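# Shelve the aisle-floor cartons in the far-end section

## Task

Pick up every carton lying on the aisle floor and set each one onto a shelf belonging to the final shelving section at the far end of the aisle. Either side of the aisle counts. Each carton must rest directly on the shelf board, not on top of another carton, must sit level, and must not overhang the shelf edge. The robot must not tip over or be left leaning, or the task fails.

## Robot and tools

ROBOT. TidyBot++ is a mobile base 0.54 m long, 0.50 m wide and 0.38 m tall, driven by four powered casters. It carries one seven-joint arm with a two-finger gripper. The shoulder sits 0.12 m ahead of the base centre and 0.68 m above the floor. Segment lengths are 0.42 m (upper arm), 0.31 m (forearm) and 0.31 m (wrist to hand point). The arm begins folded with the hand pointing down, reaching up to 0.08 m beyond the base front. There are two cameras: base_camera, fixed on the base and looking forward, and wrist_camera, which looks along the hand.

FRAMES. Every position is in metres. The base frame has its origin on the floor below the base centre, with x forward, y to the left and z up. The odometry frame is the base frame as it stood at scene start; base_odometry reports x, y and a heading in rad (left positive, -3.142 to 3.142). Odometry counts wheel rotation, so wheel slip looks like travel, and it drifts over many moves.

move. One action per call. Keys:
- base: an object holding any of translate_m (forward positive, -2 to 2 m), strafe_m (left positive, -2 to 2 m), rotate_rad (counter-clockwise from above positive, -6.3 to 6.3 rad). These are offsets, measured along the base's own axes from where the base was last reported, not places in odometry.
- joints: absolute angle targets by name, in rad: joint_1_rad (any angle; positive turns the arm clockwise seen from above, the opposite of heading), joint_2_rad (-2.249 to 2.249, shoulder, 0 is upright), joint_3_rad (any), joint_4_rad (-2.579 to 2.579, elbow), joint_5_rad (any), joint_6_rad (-2.099 to 2.099, wrist), joint_7_rad (any; 1.57 with the hand down opens the fingers left-right). gripper_pos is an absolute target from 0 (open, about 85 mm gap) to 1 (closed); gap is roughly 85 x (1 - gripper_pos) mm. Continuous joints take the short way round.
- target: a single list of seven numbers [x, y, z, qw, qx, qy, qz], an absolute hand pose in the base frame, metres plus unit quaternion, in the same form that hand_pose prints. The hand point is the centre of the closed finger pads; its z axis runs out along the fingers. With target, joints may hold only gripper_pos.
- speeds: caps for this action only: translate_m and strafe_m 0.05 to 0.5 m/s (give a combined drive's speed under one key only), rotate_rad 0.1 to 1.57 rad/s, gripper_pos 0.234 to 0.993 per s.
- min_time_s: 0.1 to 8 s, the shortest duration for each arm motion.
- cameras: list of base_camera, wrist_camera or all; [] shows none.
- blocking: true (default) waits until everything rests; false returns within about 0.5 s while motion continues. A later move overrides only the parts it names.
An action is capped at 15 s; base moves time out after 14 s.

wait(seconds 0 to 10, cameras) lets time pass, ending early once motions settle. stop(cameras) brakes all running motions. zoom_image(camera, region [x0, y0, x1, y1] in pixels, at most 504 by 504) enlarges the latest image. read_manual returns licence texts only. finished_scene(scene) closes the current scene and cannot be undone; call nothing after it in that reply.

RESULTS. base_status, joint_status and hand_status report done, moving, off_target (resting away from the target, maybe still pushing), not_followed (target withheld, e.g. self-collision or pose unreachable), contact_stop or time_out (uncommanded stops), torque_fault, or limit_stop_at_motor_heat. Once a result shows an uncommanded stop, a refused call or a torque fault, the remaining calls in that reply are skipped. hand_pose is the measured hand pose; hand_target is where the joint targets would place it. motor_effort gives percent of maximum per motor, with the peak of the last action in brackets. base_tilt gives forward and right lean in degrees. Motor temperatures list one value per arm joint; MOTOR HOT appears from 60 °C, and at 75 °C the arm sags and stops for 30 to 60 s. ARM HIT signals a hard hit with the base or the arm itself. on_its_own lists things the robot did uncommanded; earlier move reports a non-blocking move's progress.

PRACTICE. To correct a hand position, add (wanted minus measured) to the last target's x, y, z. After a joints action, resend each joint its last command plus (wanted minus read). The arm is not compensated for held weight and sags, so when loaded do not command the read angles; resend hand_target to hold still. A downward-pointing hand reaches at most about 0.94 m high, and only near the base. Targets low and close in front, pointing forward, often miss or drive the arm into the base; no check prevents base contact. Unreachable poses wander up to 10 s and time out. When a carried carton lands on a shelf, hand_pose stops falling while commands keep going lower; watch effort and images. Time elapses while you think, and running moves continue meanwhile.

AVOID. Never drive or turn while the arm is snagged on something above about 0.6 m; the robot can topple. Do not swing a stretched arm sideways or reach far out from folded over nearby furniture. Back away or retract the arm to cure a lean. Avoid hitting shelves hard, dropping or releasing cartons while moving, squeezing hard, gripping hard on a carton still resting on something, and heavy or fast-swung loads on the gripper. Keep loaded, stretched poses short to limit motor heat.

Each tool is called after "Request:" by a JSON object that holds its "api" and its "payload", one argument or row to a line.

## Session

Request:
{"api": "move", "payload": {

}}

Scene clock: 0.00 s.
Motor temperatures (°C): [35 33 33 34 38 37 36]
base_odometry: x=+0.000 y=+0.000 heading=+0.000
base_tilt: forward=+0.8 right=-0.3
base_status: not commanded
joint_positions: joint_1_rad=+0.012 joint_2_rad=-0.392 joint_3_rad=+3.092 joint_4_rad=-2.540 joint_5_rad=+0.013 joint_6_rad=-0.845 joint_7_rad=+1.538 gripper_pos=+0.000
joint_status: not commanded
motor_effort: joint_1_rad=+1 joint_2_rad=+0 joint_3_rad=+0 joint_4_rad=+11 joint_5_rad=+0 joint_6_rad=+1 joint_7_rad=+0
hand_pose: x=+0.2673 y=+0.0015 z=+0.5911 quat_wxyz=(+0.012, +0.997, +0.005, +0.075) (m; base frame)
hand_target: x=+0.2666 y=+0.0014 z=+0.5907 quat_wxyz=(+0.012, +0.997, +0.005, +0.074) (m; base frame)
hand_status: not commanded
pictures: base_camera, wrist_camera

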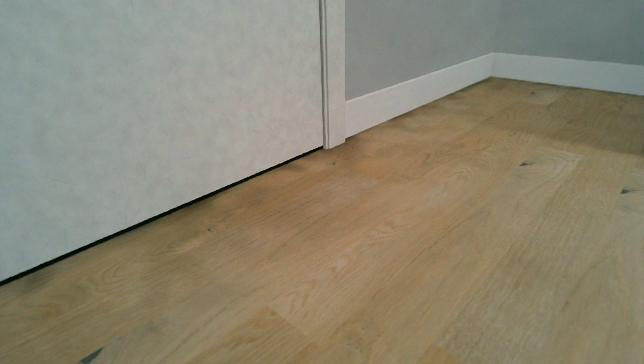

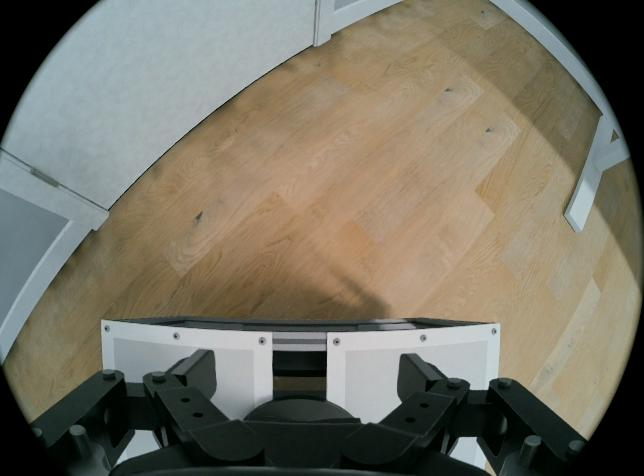

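Request:
{"api": "move", "payload": {
  "base": {"rotate_rad": -1.0},
  "cameras": ["all"]
}}

Request:
{"api": "move", "payload": {
  "base": {"rotate_rad": -1.0},
  "cameras": ["all"]
}}

Request:
{"api": "move", "payload": {
  "base": {"rotate_rad": -1.0},
  "cameras": ["all"]
}}

Request:
{"api": "move", "payload": {
  "base": {"rotate_rad": -1.0},
  "cameras": ["all"]
}}

Request:
{"api": "move", "payload": {
  "base": {"rotate_rad": -1.0},
  "cameras": ["all"]
}}

Scene clock: 7.20 s.
move: done
base_odometry: x=+0.000 y=+0.000 heading=-0.999
base_tilt: forward=+0.8 right=-0.3
base_status: done
joint_positions: joint_1_rad=+0.012 joint_2_rad=-0.392 joint_3_rad=+3.092 joint_4_rad=-2.540 joint_5_rad=+0.013 joint_6_rad=-0.845 joint_7_rad=+1.538 gripper_pos=+0.000
joint_status: not commanded
motor_effort: joint_1_rad=+0(1) joint_2_rad=+0(1) joint_3_rad=+0(1) joint_4_rad=+13(13) joint_5_rad=+0(1) joint_6_rad=+2(3) joint_7_rad=+0(1)
hand_pose: x=+0.2673 y=+0.0015 z=+0.5911 quat_wxyz=(+0.012, +0.997, +0.005, +0.075)
hand_target: x=+0.2666 y=+0.0014 z=+0.5907 quat_wxyz=(+0.012, +0.997, +0.005, +0.074)
hand_status: not commanded
pictures: base_camera, wrist_camera

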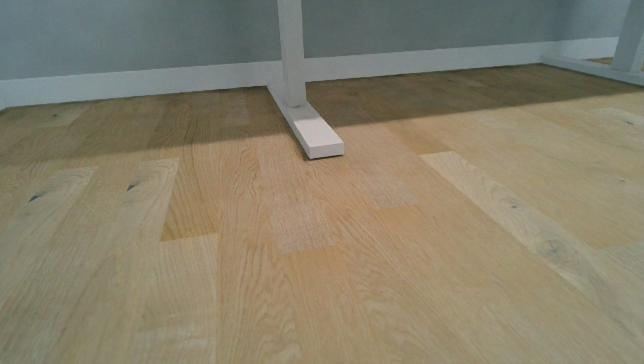

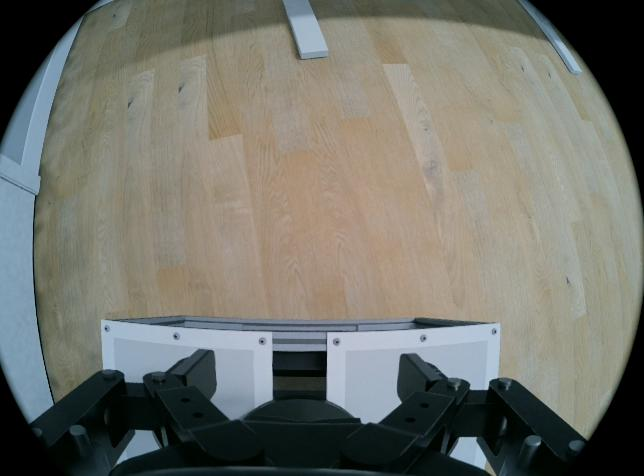

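Scene clock: 9.10 s.
move: done
base_odometry: x=+0.000 y=+0.000 heading=-1.998
base_tilt: forward=+0.8 right=-0.3
base_status: done
joint_positions: joint_1_rad=+0.012 joint_2_rad=-0.392 joint_3_rad=+3.092 joint_4_rad=-2.540 joint_5_rad=+0.013 joint_6_rad=-0.845 joint_7_rad=+1.538 gripper_pos=+0.000
joint_status: not commanded
motor_effort: joint_1_rad=+0(2) joint_2_rad=+0(1) joint_3_rad=+0(1) joint_4_rad=+13(13) joint_5_rad=+0(0) joint_6_rad=+3(3) joint_7_rad=+0(1)
hand_pose: x=+0.2673 y=+0.0015 z=+0.5911 quat_wxyz=(+0.012, +0.997, +0.005, +0.075)
hand_target: x=+0.2666 y=+0.0014 z=+0.5907 quat_wxyz=(+0.012, +0.997, +0.005, +0.074)
hand_status: not commanded
pictures: base_camera, wrist_camera

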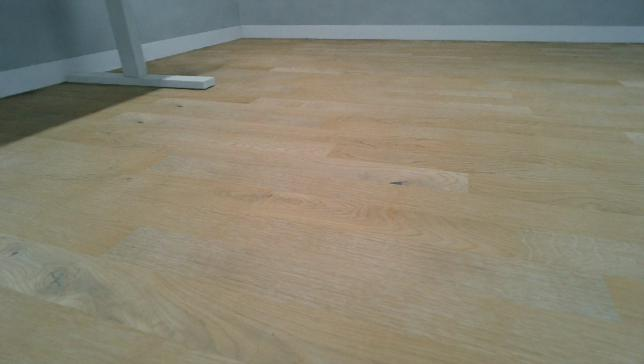

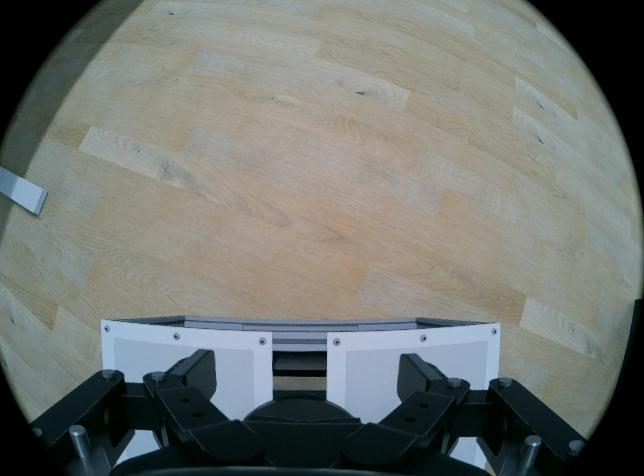

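Scene clock: 11.00 s.
move: done
base_odometry: x=+0.000 y=+0.000 heading=-2.997
base_tilt: forward=+0.8 right=-0.3
base_status: done
joint_positions: joint_1_rad=+0.012 joint_2_rad=-0.392 joint_3_rad=+3.092 joint_4_rad=-2.540 joint_5_rad=+0.013 joint_6_rad=-0.845 joint_7_rad=+1.538 gripper_pos=+0.000
joint_status: not commanded
motor_effort: joint_1_rad=+1(1) joint_2_rad=+0(1) joint_3_rad=+0(1) joint_4_rad=+13(13) joint_5_rad=+0(1) joint_6_rad=+2(3) joint_7_rad=+0(1)
hand_pose: x=+0.2673 y=+0.0015 z=+0.5911 quat_wxyz=(+0.012, +0.997, +0.005, +0.075)
hand_target: x=+0.2666 y=+0.0014 z=+0.5907 quat_wxyz=(+0.012, +0.997, +0.005, +0.074)
hand_status: not commanded
pictures: base_camera, wrist_camera

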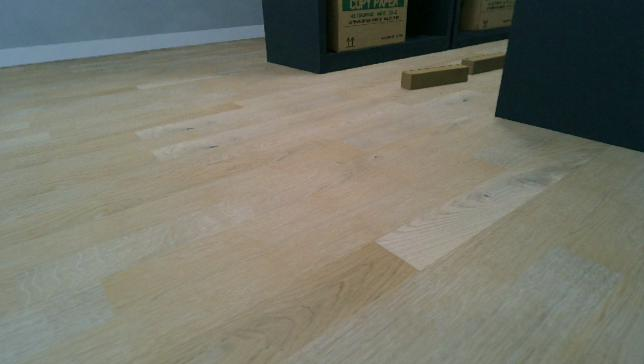

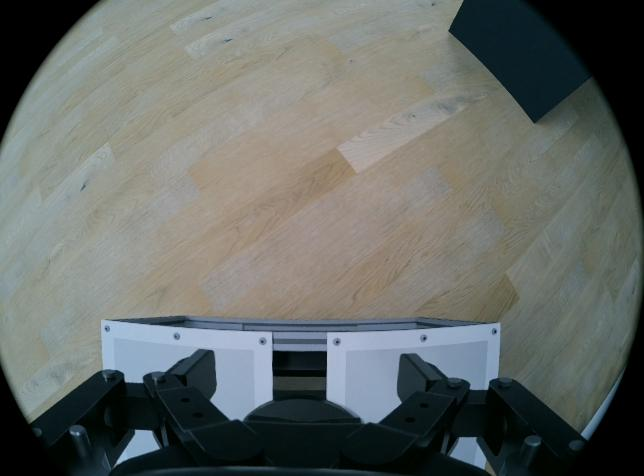

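Scene clock: 12.90 s.
move: done
base_odometry: x=+0.000 y=+0.000 heading=+2.287
base_tilt: forward=+0.8 right=-0.3
base_status: done
joint_positions: joint_1_rad=+0.012 joint_2_rad=-0.392 joint_3_rad=+3.092 joint_4_rad=-2.540 joint_5_rad=+0.013 joint_6_rad=-0.845 joint_7_rad=+1.538 gripper_pos=+0.000
joint_status: not commanded
motor_effort: joint_1_rad=+2(2) joint_2_rad=+0(1) joint_3_rad=+0(1) joint_4_rad=+13(13) joint_5_rad=+0(1) joint_6_rad=+3(4) joint_7_rad=-1(1)
hand_pose: x=+0.2673 y=+0.0015 z=+0.5911 quat_wxyz=(+0.012, +0.997, +0.005, +0.075)
hand_target: x=+0.2666 y=+0.0014 z=+0.5907 quat_wxyz=(+0.012, +0.997, +0.005, +0.074)
hand_status: not commanded
pictures: base_camera, wrist_camera

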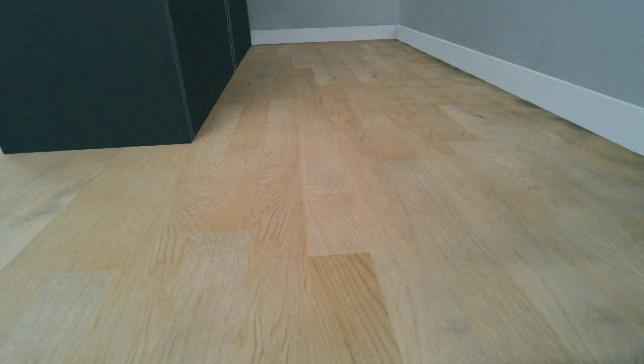

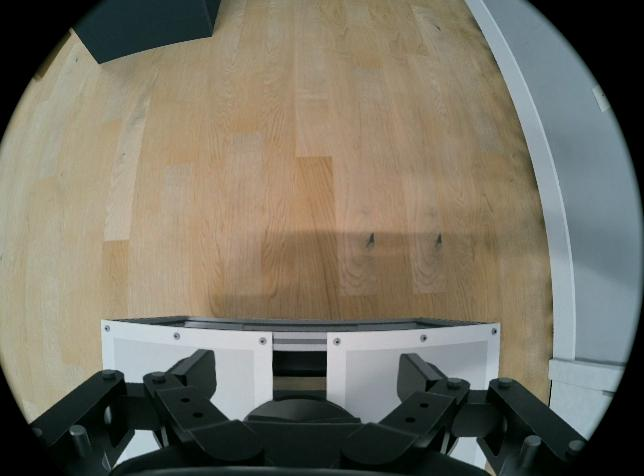

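Scene clock: 14.80 s.
move: done
base_odometry: x=+0.000 y=+0.000 heading=+1.287
base_tilt: forward=+0.8 right=-0.3
base_status: done
joint_positions: joint_1_rad=+0.012 joint_2_rad=-0.392 joint_3_rad=+3.092 joint_4_rad=-2.540 joint_5_rad=+0.013 joint_6_rad=-0.845 joint_7_rad=+1.538 gripper_pos=+0.000
joint_status: not commanded
motor_effort: joint_1_rad=+0(1) joint_2_rad=+0(1) joint_3_rad=+0(1) joint_4_rad=+14(14) joint_5_rad=+0(1) joint_6_rad=+3(3) joint_7_rad=-1(1)
hand_pose: x=+0.2673 y=+0.0015 z=+0.5911 quat_wxyz=(+0.012, +0.997, +0.005, +0.075)
hand_target: x=+0.2666 y=+0.0014 z=+0.5907 quat_wxyz=(+0.012, +0.997, +0.005, +0.074)
hand_status: not commanded
pictures: base_camera, wrist_camera

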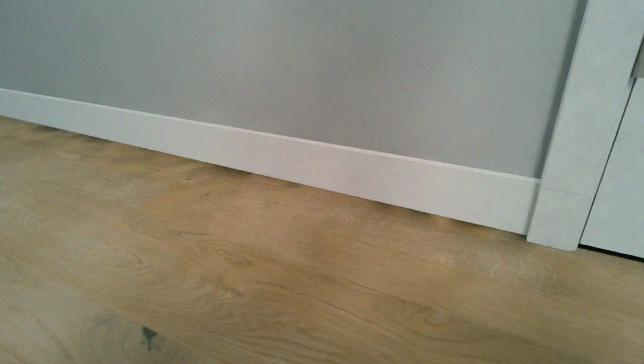

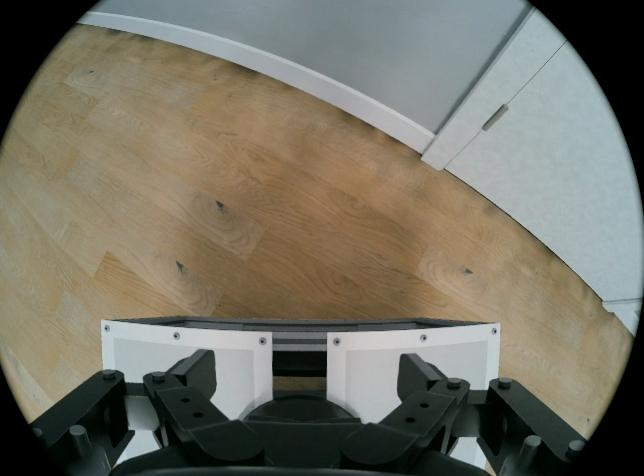

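Request:
{"api": "move", "payload": {
  "base": {"rotate_rad": 1.033},
  "cameras": ["all"]
}}

Request:
{"api": "move", "payload": {
  "base": {"strafe_m": 0.95},
  "cameras": ["all"]
}}

Scene clock: 43.87 s.
move: done
base_odometry: x=+0.000 y=+0.000 heading=+2.320
base_tilt: forward=+0.8 right=-0.3
base_status: done
joint_positions: joint_1_rad=+0.012 joint_2_rad=-0.392 joint_3_rad=+3.092 joint_4_rad=-2.540 joint_5_rad=+0.013 joint_6_rad=-0.845 joint_7_rad=+1.538 gripper_pos=+0.000
joint_status: not commanded
motor_effort: joint_1_rad=+0(2) joint_2_rad=+0(1) joint_3_rad=+0(1) joint_4_rad=+13(13) joint_5_rad=+0(1) joint_6_rad=+3(3) joint_7_rad=+0(1)
hand_pose: x=+0.2673 y=+0.0015 z=+0.5911 quat_wxyz=(+0.012, +0.997, +0.005, +0.075)
hand_target: x=+0.2666 y=+0.0014 z=+0.5907 quat_wxyz=(+0.012, +0.997, +0.005, +0.074)
hand_status: not commanded
pictures: base_camera, wrist_camera

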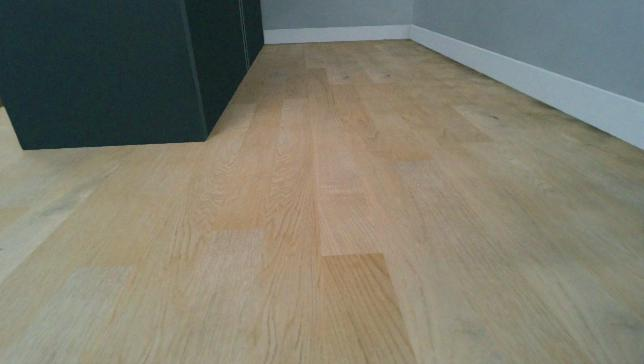

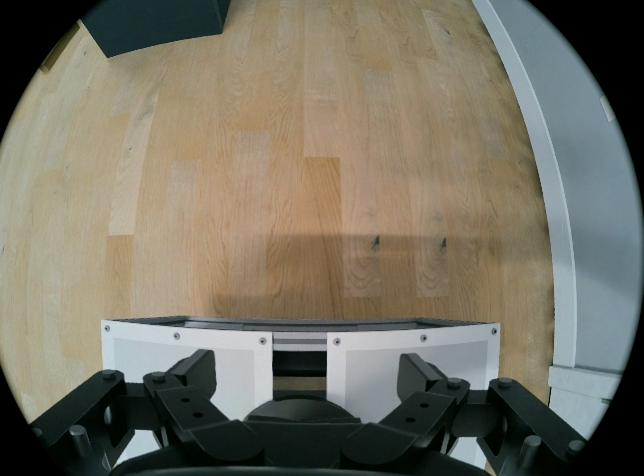

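Scene clock: 46.67 s.
move: done
base_odometry: x=-0.696 y=-0.647 heading=+2.320
base_tilt: forward=+0.8 right=-0.3
base_status: done
joint_positions: joint_1_rad=+0.012 joint_2_rad=-0.392 joint_3_rad=+3.092 joint_4_rad=-2.540 joint_5_rad=+0.013 joint_6_rad=-0.845 joint_7_rad=+1.538 gripper_pos=+0.000
joint_status: not commanded
motor_effort: joint_1_rad=-1(2) joint_2_rad=+0(1) joint_3_rad=+0(1) joint_4_rad=+13(14) joint_5_rad=+0(1) joint_6_rad=+3(3) joint_7_rad=-1(1)
hand_pose: x=+0.2673 y=+0.0015 z=+0.5911 quat_wxyz=(+0.012, +0.997, +0.005, +0.075)
hand_target: x=+0.2666 y=+0.0014 z=+0.5907 quat_wxyz=(+0.012, +0.997, +0.005, +0.074)
hand_status: not commanded
pictures: base_camera, wrist_camera

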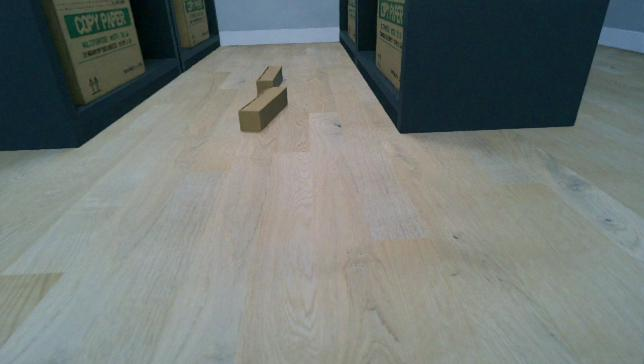

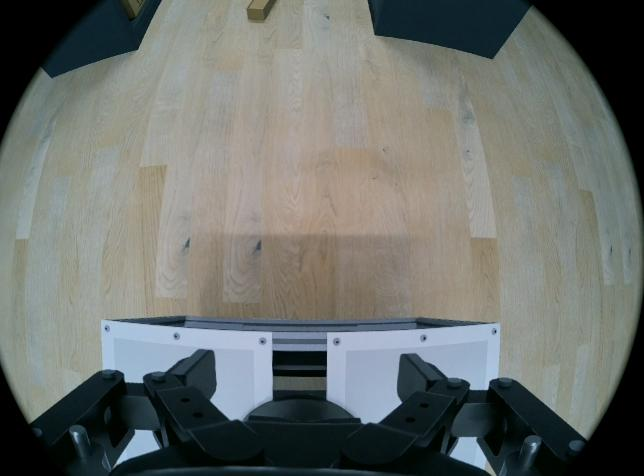

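Request:
{"api": "zoom_image", "payload": {
  "camera": "base_camera",
  "region": [0, 0, 322, 182]
}}

Request:
{"api": "zoom_image", "payload": {
  "camera": "base_camera",
  "region": [200, 0, 420, 140]
}}

Request:
{"api": "zoom_image", "payload": {
  "camera": "base_camera",
  "region": [322, 0, 644, 182]
}}

Scaled by 1.565.

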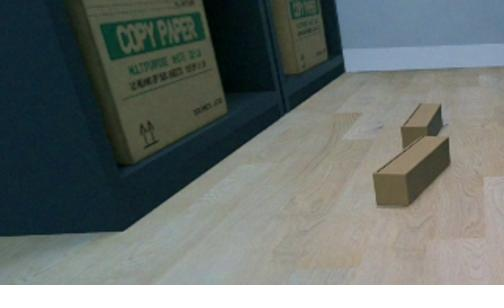

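Scaled by 2.291.

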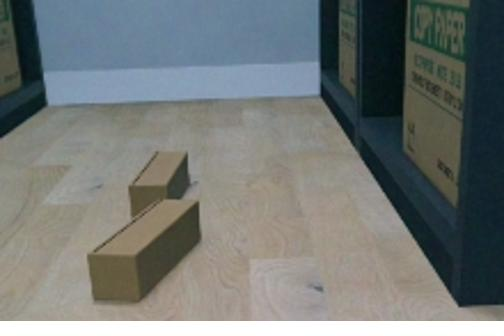

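Scaled by 1.565.

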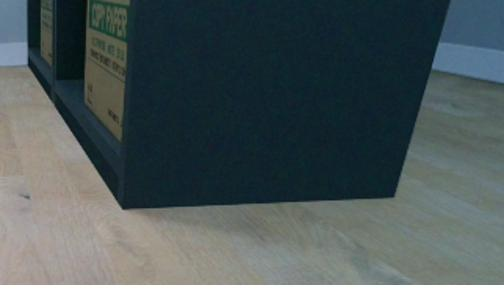

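Request:
{"api": "move", "payload": {
  "base": {"rotate_rad": 0.032},
  "joints": {"joint_6_rad": 0.45},
  "cameras": ["all"]
}}

Scene clock: 110.50 s.
move: done
base_odometry: x=-0.696 y=-0.647 heading=+2.352
base_tilt: forward=+0.8 right=-0.3
base_status: done
joint_positions: joint_1_rad=+0.012 joint_2_rad=-0.392 joint_3_rad=+3.092 joint_4_rad=-2.540 joint_5_rad=+0.013 joint_6_rad=+0.400 joint_7_rad=+1.538 gripper_pos=+0.000
joint_status: all done
motor_effort: joint_1_rad=-1(2) joint_2_rad=-4(4) joint_3_rad=+0(1) joint_4_rad=+16(17) joint_5_rad=+0(1) joint_6_rad=+9(11) joint_7_rad=+0(1)
hand_pose: x=+0.5272 y=+0.0197 z=+0.8440 quat_wxyz=(-0.012, +0.767, +0.013, +0.642)
hand_target: x=+0.5293 y=+0.0202 z=+0.8586 quat_wxyz=(-0.013, +0.751, +0.013, +0.660)
hand_status: not commanded
pictures: base_camera, wrist_camera

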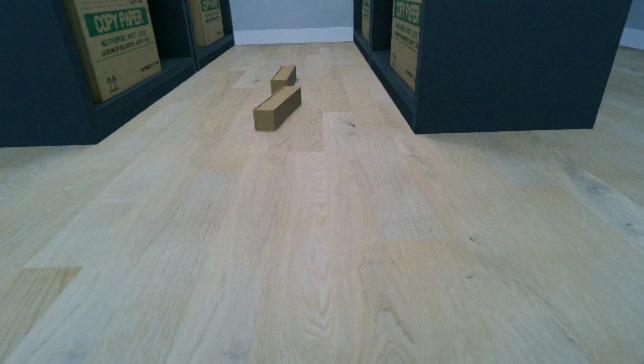

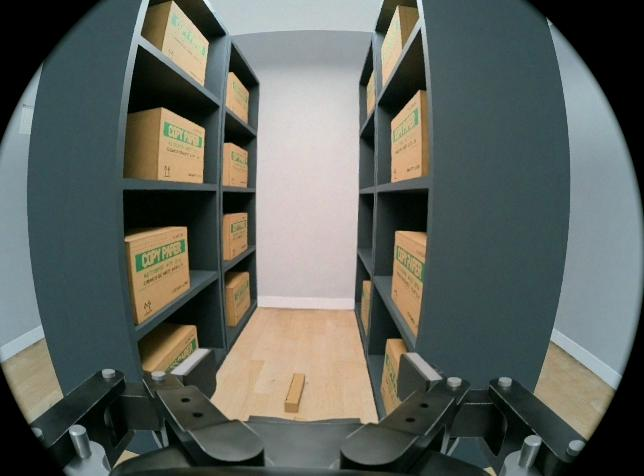

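Request:
{"api": "zoom_image", "payload": {
  "camera": "wrist_camera",
  "region": [210, 130, 400, 330]
}}

Request:
{"api": "zoom_image", "payload": {
  "camera": "wrist_camera",
  "region": [210, 250, 400, 430]
}}

Scaled by 2.520.

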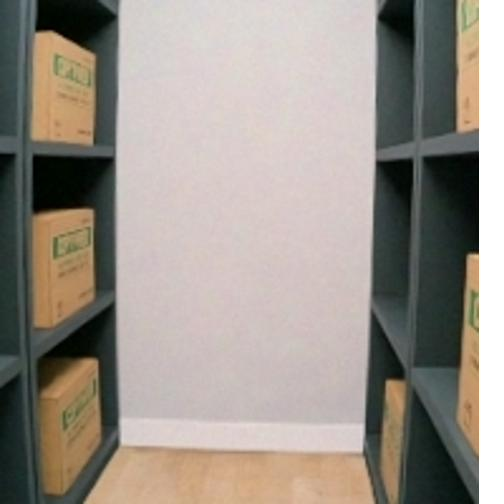

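Scaled by 2.653.

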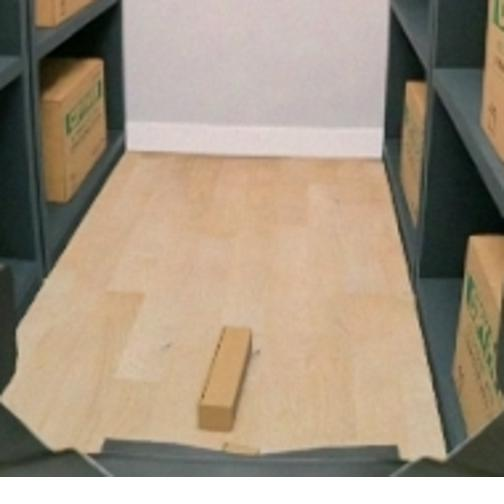

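Request:
{"api": "move", "payload": {
  "base": {"strafe_m": 0.15},
  "target": [0.60, 0.0, 0.25, 0, 0.9397, 0, 0.342],
  "min_time_s": 3,
  "cameras": ["all"]
}}

Scene clock: 192.03 s.
move: done
base_odometry: x=-0.803 y=-0.753 heading=+2.353
base_tilt: forward=+0.8 right=-0.3
base_status: done
joint_positions: joint_1_rad=+0.002 joint_2_rad=+1.331 joint_3_rad=+3.142 joint_4_rad=-2.238 joint_5_rad=+0.013 joint_6_rad=+1.075 joint_7_rad=+1.538 gripper_pos=+0.000
joint_status: not commanded
motor_effort: joint_1_rad=+0(2) joint_2_rad=-27(29) joint_3_rad=-1(2) joint_4_rad=-2(18) joint_5_rad=+0(1) joint_6_rad=+7(10) joint_7_rad=+0(1)
hand_pose: x=+0.5851 y=+0.0037 z=+0.2473 quat_wxyz=(-0.009, +0.948, -0.011, +0.318)
hand_target: x=+0.6000 y=+0.0000 z=+0.2500 quat_wxyz=(+0.000, +0.940, +0.000, +0.342)
hand_status: done (0.016 m and 3.3 deg from the pose sent, 0.599 m and 39.9 deg at the start; a joint's target at an end of its range on 3 of 89 steps)
pictures: base_camera, wrist_camera

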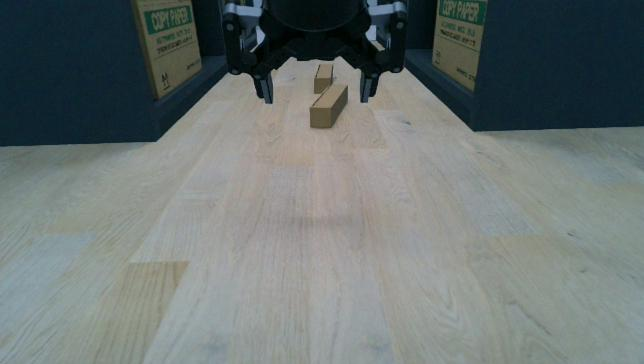

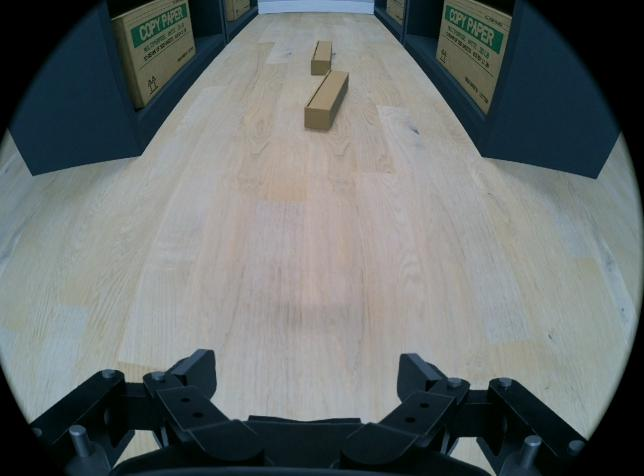

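Request:
{"api": "move", "payload": {
  "base": {"translate_m": 0.68},
  "cameras": ["all"]
}}

Scene clock: 199.17 s.
move: done
base_odometry: x=-1.282 y=-0.270 heading=+2.354
base_tilt: forward=+0.9 right=-0.3
base_status: done
joint_positions: joint_1_rad=+0.000 joint_2_rad=+1.333 joint_3_rad=+3.143 joint_4_rad=-2.229 joint_5_rad=+0.013 joint_6_rad=+1.082 joint_7_rad=+1.538 gripper_pos=+0.000
joint_status: not commanded
motor_effort: joint_1_rad=-1(1) joint_2_rad=-28(29) joint_3_rad=-1(2) joint_4_rad=-2(4) joint_5_rad=+0(1) joint_6_rad=+6(8) joint_7_rad=+0(2)
hand_pose: x=+0.5908 y=+0.0040 z=+0.2483 quat_wxyz=(-0.009, +0.946, -0.011, +0.325)
hand_target: x=+0.6000 y=+0.0000 z=+0.2500 quat_wxyz=(+0.000, +0.940, +0.000, +0.342)
hand_status: not commanded
pictures: base_camera, wrist_camera

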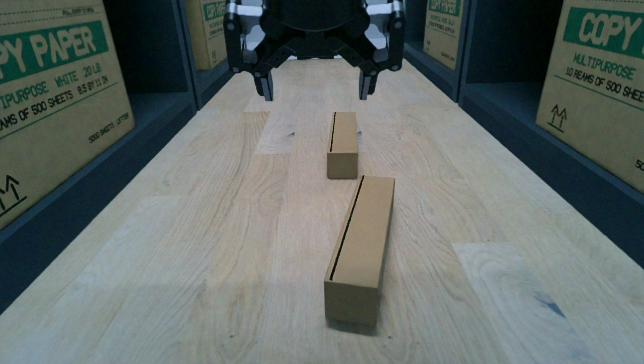

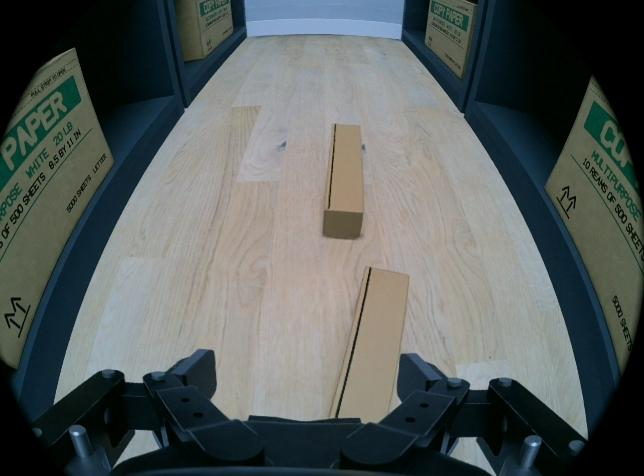

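Request:
{"api": "move", "payload": {
  "target": [0.655, -0.0575, 0.14, 0.0442, 0.9318, -0.1213, 0.3391],
  "min_time_s": 2,
  "cameras": ["all"]
}}

Scene clock: 208.73 s.
move: done
base_odometry: x=-1.282 y=-0.270 heading=+2.354
base_tilt: forward=+0.8 right=-0.3
base_status: not commanded
joint_positions: joint_1_rad=-0.026 joint_2_rad=+1.547 joint_3_rad=+3.193 joint_4_rad=-1.847 joint_5_rad=-0.111 joint_6_rad=+0.977 joint_7_rad=+1.442 gripper_pos=+0.000
joint_status: not commanded
motor_effort: joint_1_rad=-1(1) joint_2_rad=-31(32) joint_3_rad=+0(1) joint_4_rad=+0(3) joint_5_rad=-1(1) joint_6_rad=+7(8) joint_7_rad=-1(1)
hand_pose: x=+0.6674 y=-0.0403 z=+0.1563 quat_wxyz=(+0.028, +0.929, -0.084, +0.358)
hand_target: x=+0.6550 y=-0.0575 z=+0.1400 quat_wxyz=(+0.044, +0.932, -0.121, +0.339)
hand_status: done (0.027 m and 5.1 deg from the pose sent, 0.140 m and 14.3 deg at the start)
pictures: base_camera, wrist_camera

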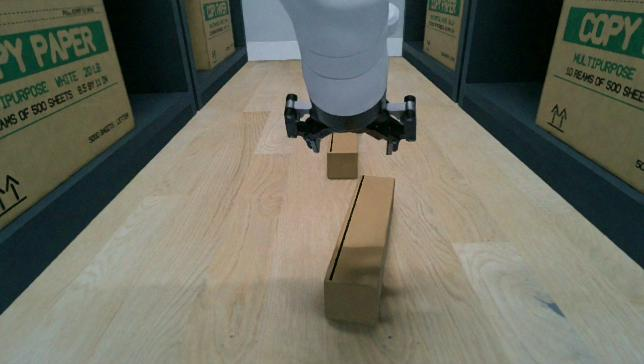

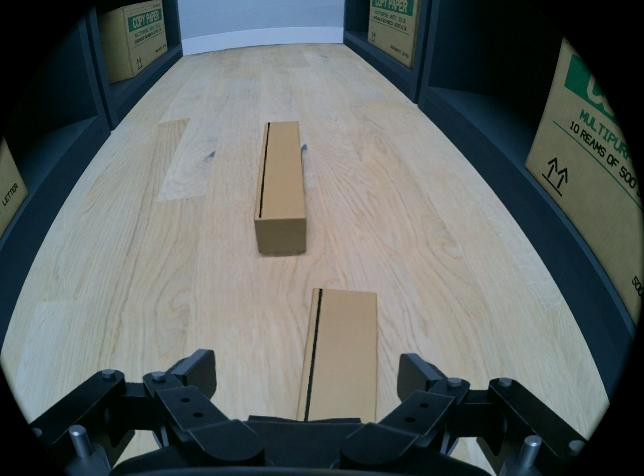

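Request:
{"api": "move", "payload": {
  "target": [0.643, -0.077, 0.084, 0.0535, 0.9327, -0.1553, 0.3212],
  "min_time_s": 2,
  "cameras": ["all"]
}}

Scene clock: 215.77 s.
move: done
base_odometry: x=-1.282 y=-0.270 heading=+2.354
base_tilt: forward=+0.9 right=-0.3
base_status: not commanded
joint_positions: joint_1_rad=-0.026 joint_2_rad=+1.662 joint_3_rad=+3.208 joint_4_rad=-1.724 joint_5_rad=-0.145 joint_6_rad=+0.923 joint_7_rad=+1.398 gripper_pos=+0.000
joint_status: not commanded
motor_effort: joint_1_rad=-1(1) joint_2_rad=-31(32) joint_3_rad=+1(1) joint_4_rad=-1(1) joint_5_rad=-1(1) joint_6_rad=+7(8) joint_7_rad=-1(1)
hand_pose: x=+0.6566 y=-0.0557 z=+0.0994 quat_wxyz=(+0.036, +0.933, -0.115, +0.339)
hand_target: x=+0.6430 y=-0.0770 z=+0.0840 quat_wxyz=(+0.054, +0.933, -0.155, +0.321)
hand_status: done (0.030 m and 5.4 deg from the pose sent, 0.085 m and 9.6 deg at the start)
pictures: base_camera, wrist_camera

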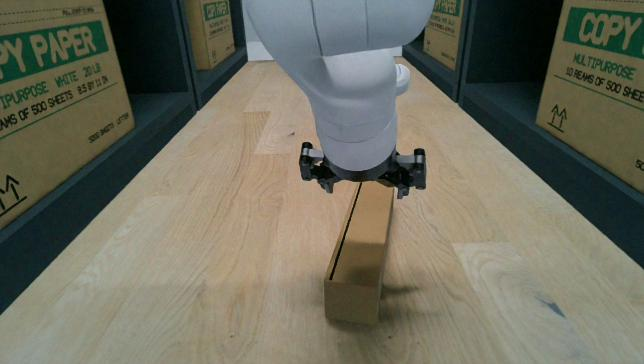

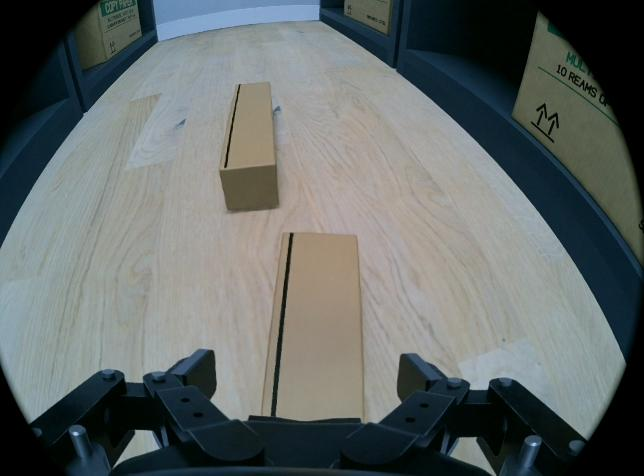

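Request:
{"api": "move", "payload": {
  "target": [0.641, -0.081, 0.022, 0.0551, 0.9319, -0.16, 0.3209],
  "min_time_s": 2,
  "cameras": ["all"]
}}

Scene clock: 222.30 s.
move: done
base_odometry: x=-1.282 y=-0.270 heading=+2.354
base_tilt: forward=+0.9 right=-0.3
base_status: not commanded
joint_positions: joint_1_rad=-0.026 joint_2_rad=+1.807 joint_3_rad=+3.208 joint_4_rad=-1.547 joint_5_rad=-0.166 joint_6_rad=+0.890 joint_7_rad=+1.398 gripper_pos=+0.000
joint_status: not commanded
motor_effort: joint_1_rad=+0(1) joint_2_rad=-31(32) joint_3_rad=+1(1) joint_4_rad=+0(1) joint_5_rad=-1(1) joint_6_rad=+7(8) joint_7_rad=-1(1)
hand_pose: x=+0.6559 y=-0.0579 z=+0.0369 quat_wxyz=(+0.038, +0.932, -0.121, +0.339)
hand_target: x=+0.6410 y=-0.0810 z=+0.0220 quat_wxyz=(+0.055, +0.932, -0.160, +0.321)
hand_status: done (0.031 m and 5.3 deg from the pose sent, 0.083 m and 6.0 deg at the start)
pictures: base_camera, wrist_camera

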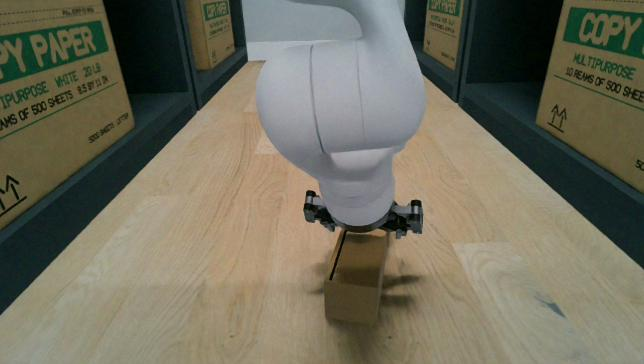

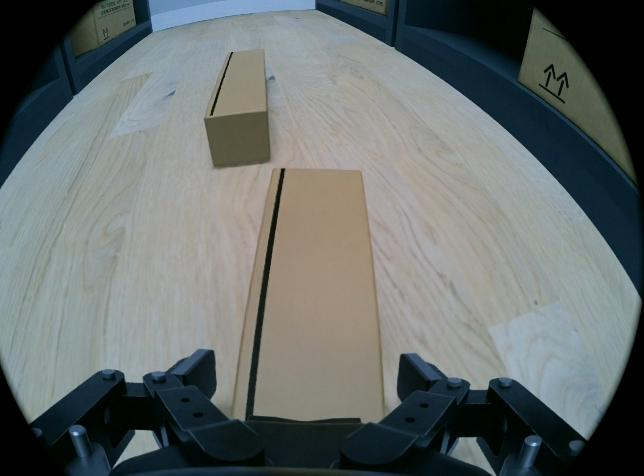

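Request:
{"api": "move", "payload": {
  "joints": {"gripper_pos": 0.37},
  "speeds": {"gripper_pos": 0.234},
  "cameras": ["wrist_camera"]
}}

Scene clock: 228.77 s.
move: done
base_odometry: x=-1.282 y=-0.270 heading=+2.354
base_tilt: forward=+0.8 right=-0.3
base_status: not commanded
joint_positions: joint_1_rad=-0.026 joint_2_rad=+1.807 joint_3_rad=+3.208 joint_4_rad=-1.547 joint_5_rad=-0.168 joint_6_rad=+0.890 joint_7_rad=+1.398 gripper_pos=+0.369
joint_status: all done
motor_effort: joint_1_rad=+0(2) joint_2_rad=-25(31) joint_3_rad=+1(1) joint_4_rad=+1(1) joint_5_rad=-1(1) joint_6_rad=+2(8) joint_7_rad=-1(1)
hand_pose: x=+0.6563 y=-0.0586 z=+0.0372 quat_wxyz=(+0.038, +0.932, -0.122, +0.339)
hand_target: x=+0.6410 y=-0.0810 z=+0.0220 quat_wxyz=(+0.055, +0.932, -0.160, +0.321)
hand_status: not commanded

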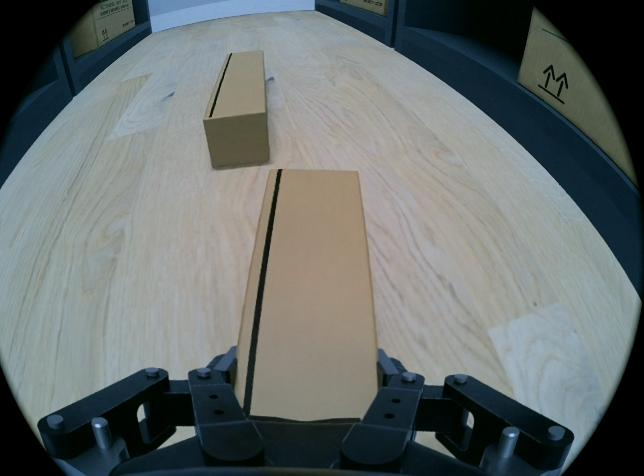

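Request:
{"api": "move", "payload": {
  "target": [0.641, -0.081, 0.033, 0.0551, 0.9319, -0.16, 0.3209],
  "cameras": []
}}

Request:
{"api": "move", "payload": {
  "joints": {"gripper_pos": 0.39},
  "speeds": {"gripper_pos": 0.234},
  "cameras": ["wrist_camera"]
}}

Scene clock: 232.80 s.
move: done
base_odometry: x=-1.282 y=-0.270 heading=+2.354
base_tilt: forward=+0.8 right=-0.3
base_status: not commanded
joint_positions: joint_1_rad=-0.026 joint_2_rad=+1.806 joint_3_rad=+3.209 joint_4_rad=-1.549 joint_5_rad=-0.168 joint_6_rad=+0.890 joint_7_rad=+1.398 gripper_pos=+0.369
joint_status: not commanded
motor_effort: joint_1_rad=+0(1) joint_2_rad=-26(28) joint_3_rad=+1(1) joint_4_rad=+0(1) joint_5_rad=-1(1) joint_6_rad=+4(5) joint_7_rad=-1(1)
hand_pose: x=+0.6556 y=-0.0587 z=+0.0374 quat_wxyz=(+0.039, +0.932, -0.122, +0.338)
hand_target: x=+0.6410 y=-0.0810 z=+0.0330 quat_wxyz=(+0.055, +0.932, -0.160, +0.321)
hand_status: done (0.027 m and 5.2 deg from the pose sent, 0.027 m and 5.2 deg at the start)

Scene clock: 233.50 s.
move: off_target
base_odometry: x=-1.282 y=-0.270 heading=+2.354
base_tilt: forward=+0.8 right=-0.3
base_status: not commanded
joint_positions: joint_1_rad=-0.026 joint_2_rad=+1.806 joint_3_rad=+3.209 joint_4_rad=-1.549 joint_5_rad=-0.168 joint_6_rad=+0.890 joint_7_rad=+1.398 gripper_pos=+0.376
joint_status: gripper_pos off_target (ended at +0.376, target +0.390)
motor_effort: joint_1_rad=+0(1) joint_2_rad=-27(28) joint_3_rad=+0(1) joint_4_rad=+1(1) joint_5_rad=+0(1) joint_6_rad=+4(5) joint_7_rad=-1(1)
hand_pose: x=+0.6557 y=-0.0587 z=+0.0375 quat_wxyz=(+0.039, +0.932, -0.122, +0.339)
hand_target: x=+0.6410 y=-0.0810 z=+0.0330 quat_wxyz=(+0.055, +0.932, -0.160, +0.321)
hand_status: not commanded

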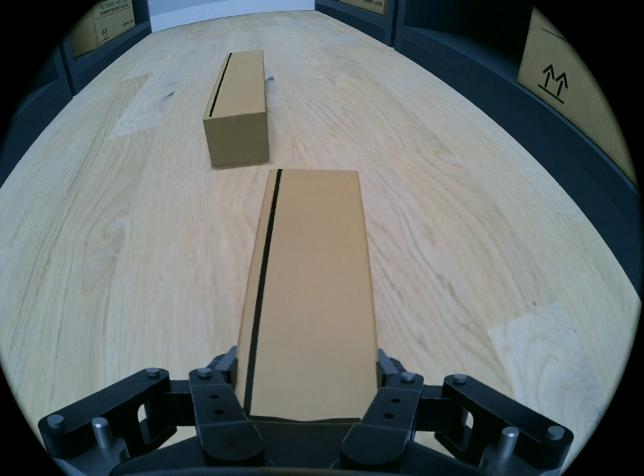

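Request:
{"api": "move", "payload": {
  "joints": {"gripper_pos": 0.374},
  "speeds": {"gripper_pos": 0.234},
  "cameras": []
}}

Request:
{"api": "move", "payload": {
  "target": [0.641, -0.081, 0.10, 0.0551, 0.9319, -0.16, 0.3209],
  "min_time_s": 2,
  "cameras": ["all"]
}}

Scene clock: 238.77 s.
move: done
base_odometry: x=-1.282 y=-0.270 heading=+2.354
base_tilt: forward=+0.8 right=-0.3
base_status: not commanded
joint_positions: joint_1_rad=-0.026 joint_2_rad=+1.806 joint_3_rad=+3.209 joint_4_rad=-1.549 joint_5_rad=-0.168 joint_6_rad=+0.890 joint_7_rad=+1.398 gripper_pos=+0.372
joint_status: all done
motor_effort: joint_1_rad=+1(2) joint_2_rad=-29(29) joint_3_rad=+1(1) joint_4_rad=+0(1) joint_5_rad=-1(1) joint_6_rad=+5(6) joint_7_rad=+0(1)
hand_pose: x=+0.6557 y=-0.0588 z=+0.0375 quat_wxyz=(+0.039, +0.932, -0.122, +0.339)
hand_target: x=+0.6410 y=-0.0810 z=+0.0330 quat_wxyz=(+0.055, +0.932, -0.160, +0.321)
hand_status: not commanded

Scene clock: 241.07 s.
move: done
base_odometry: x=-1.282 y=-0.270 heading=+2.354
base_tilt: forward=+0.8 right=-0.3
base_status: not commanded
joint_positions: joint_1_rad=-0.026 joint_2_rad=+1.676 joint_3_rad=+3.209 joint_4_rad=-1.726 joint_5_rad=-0.168 joint_6_rad=+0.890 joint_7_rad=+1.395 gripper_pos=+0.372
joint_status: not commanded
motor_effort: joint_1_rad=+0(1) joint_2_rad=-31(32) joint_3_rad=+1(1) joint_4_rad=+0(1) joint_5_rad=-1(1) joint_6_rad=+7(8) joint_7_rad=-1(1)
hand_pose: x=+0.6387 y=-0.0616 z=+0.0861 quat_wxyz=(+0.044, +0.939, -0.127, +0.317)
hand_target: x=+0.6410 y=-0.0810 z=+0.1000 quat_wxyz=(+0.055, +0.932, -0.160, +0.321)
hand_status: done (0.024 m and 4.1 deg from the pose sent, 0.068 m and 5.2 deg at the start)
pictures: base_camera, wrist_camera

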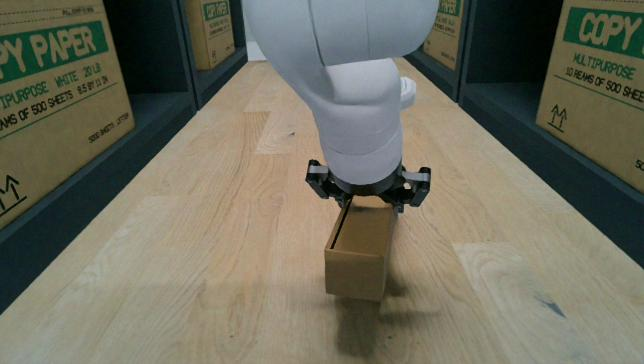

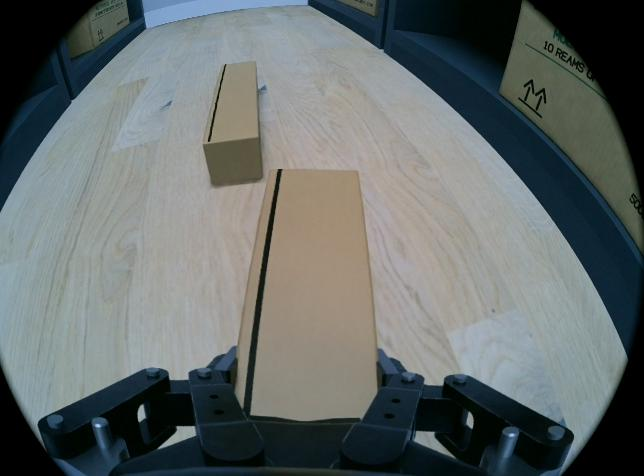

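Request:
{"api": "move", "payload": {
  "target": [0.59, -0.34, 0.13, 0, 0.9397, 0, 0.342],
  "min_time_s": 3,
  "cameras": ["all"]
}}

Scene clock: 270.53 s.
move: done
base_odometry: x=-1.282 y=-0.270 heading=+2.354
base_tilt: forward=+0.8 right=-0.3
base_status: not commanded
joint_positions: joint_1_rad=+1.006 joint_2_rad=+1.611 joint_3_rad=+3.015 joint_4_rad=-1.546 joint_5_rad=+0.879 joint_6_rad=+0.600 joint_7_rad=+1.619 gripper_pos=+0.372
joint_status: not commanded
motor_effort: joint_1_rad=-1(2) joint_2_rad=-33(34) joint_3_rad=-6(7) joint_4_rad=+2(3) joint_5_rad=+0(2) joint_6_rad=+7(8) joint_7_rad=-1(1)
hand_pose: x=+0.5751 y=-0.3320 z=+0.1153 quat_wxyz=(-0.014, +0.939, -0.053, +0.340)
hand_target: x=+0.5900 y=-0.3400 z=+0.1300 quat_wxyz=(+0.000, +0.940, +0.000, +0.342)
hand_status: done (0.022 m and 6.3 deg from the pose sent, 0.286 m and 15.7 deg at the start)
pictures: base_camera, wrist_camera

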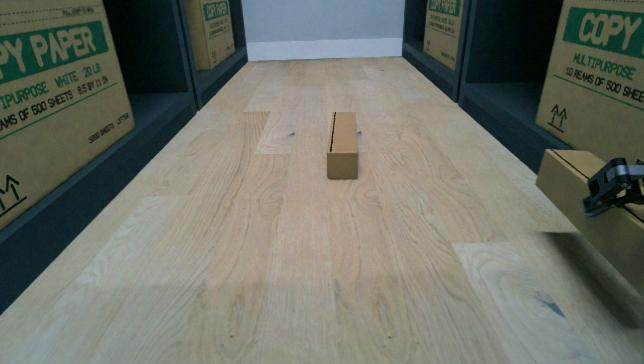

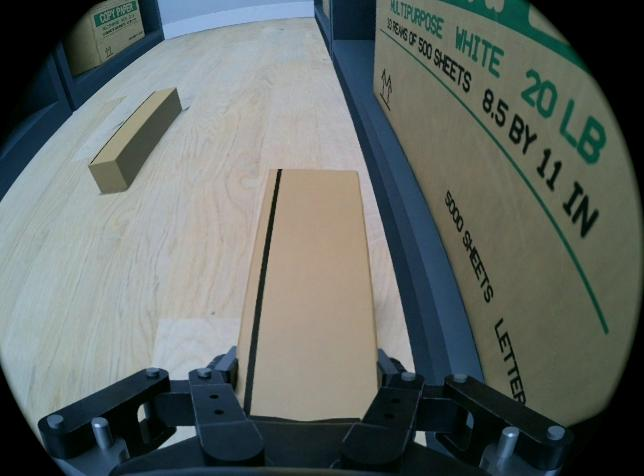

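Request:
{"api": "move", "payload": {
  "target": [0.60, -0.325, 0.075, -0.0188, 0.9383, 0.0517, 0.3415],
  "min_time_s": 2,
  "cameras": ["all"]
}}

Scene clock: 277.00 s.
move: done
base_odometry: x=-1.282 y=-0.270 heading=+2.354
base_tilt: forward=+0.8 right=-0.3
base_status: not commanded
joint_positions: joint_1_rad=+0.948 joint_2_rad=+1.685 joint_3_rad=+3.058 joint_4_rad=-1.365 joint_5_rad=+1.071 joint_6_rad=+0.600 joint_7_rad=+1.524 gripper_pos=+0.372
joint_status: not commanded
motor_effort: joint_1_rad=+0(1) joint_2_rad=-34(35) joint_3_rad=-5(6) joint_4_rad=+3(4) joint_5_rad=-1(1) joint_6_rad=+7(8) joint_7_rad=+0(2)
hand_pose: x=+0.6055 y=-0.3346 z=+0.0882 quat_wxyz=(-0.008, +0.936, +0.036, +0.351)
hand_target: x=+0.6000 y=-0.3250 z=+0.0750 quat_wxyz=(-0.019, +0.938, +0.052, +0.341)
hand_status: done (0.017 m and 2.5 deg from the pose sent, 0.048 m and 12.0 deg at the start)
pictures: base_camera, wrist_camera

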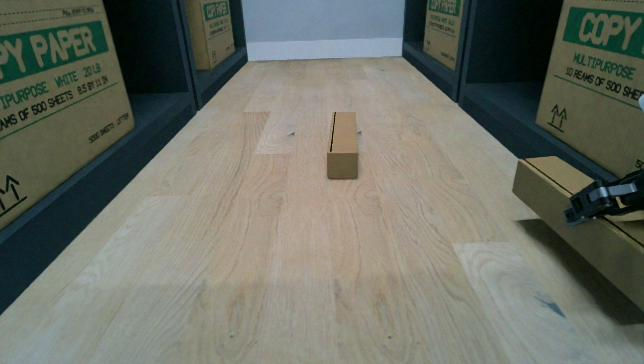

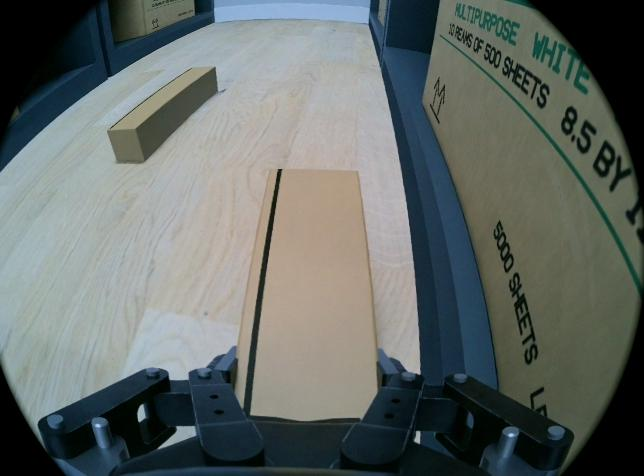

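Request:
{"api": "move", "payload": {
  "target": [0.60, -0.322, 0.032, -0.0188, 0.9383, 0.0517, 0.3415],
  "min_time_s": 2,
  "cameras": ["all"]
}}

Scene clock: 281.37 s.
move: done
base_odometry: x=-1.282 y=-0.270 heading=+2.354
base_tilt: forward=+0.8 right=-0.3
base_status: not commanded
joint_positions: joint_1_rad=+0.904 joint_2_rad=+1.780 joint_3_rad=+3.114 joint_4_rad=-1.242 joint_5_rad=+1.072 joint_6_rad=+0.604 joint_7_rad=+1.456 gripper_pos=+0.372
joint_status: not commanded
motor_effort: joint_1_rad=-1(1) joint_2_rad=-34(35) joint_3_rad=-4(5) joint_4_rad=+4(4) joint_5_rad=-1(1) joint_6_rad=+6(8) joint_7_rad=+0(2)
hand_pose: x=+0.6022 y=-0.3380 z=+0.0429 quat_wxyz=(-0.003, +0.940, +0.035, +0.338)
hand_target: x=+0.6000 y=-0.3220 z=+0.0320 quat_wxyz=(-0.019, +0.938, +0.052, +0.341)
hand_status: done (0.019 m and 2.7 deg from the pose sent, 0.058 m and 2.5 deg at the start)
pictures: base_camera, wrist_camera

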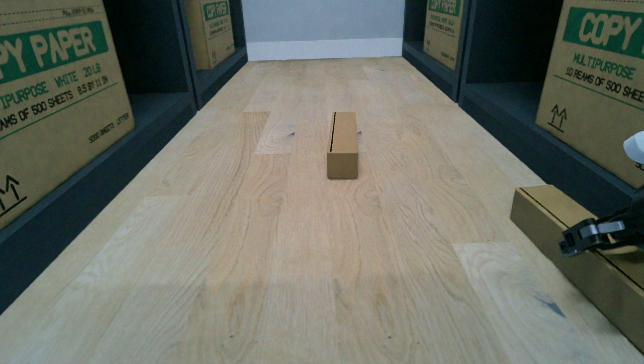

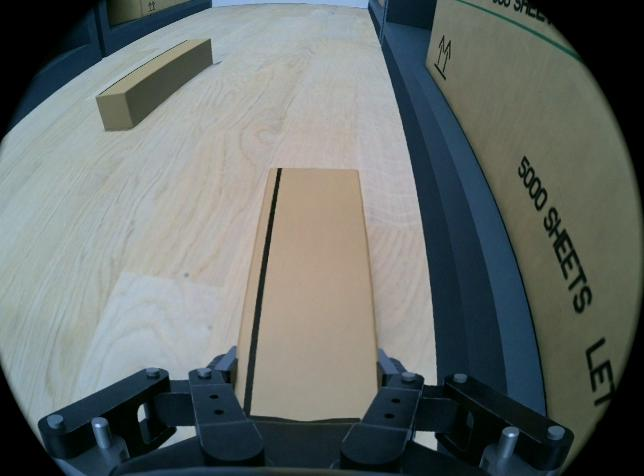

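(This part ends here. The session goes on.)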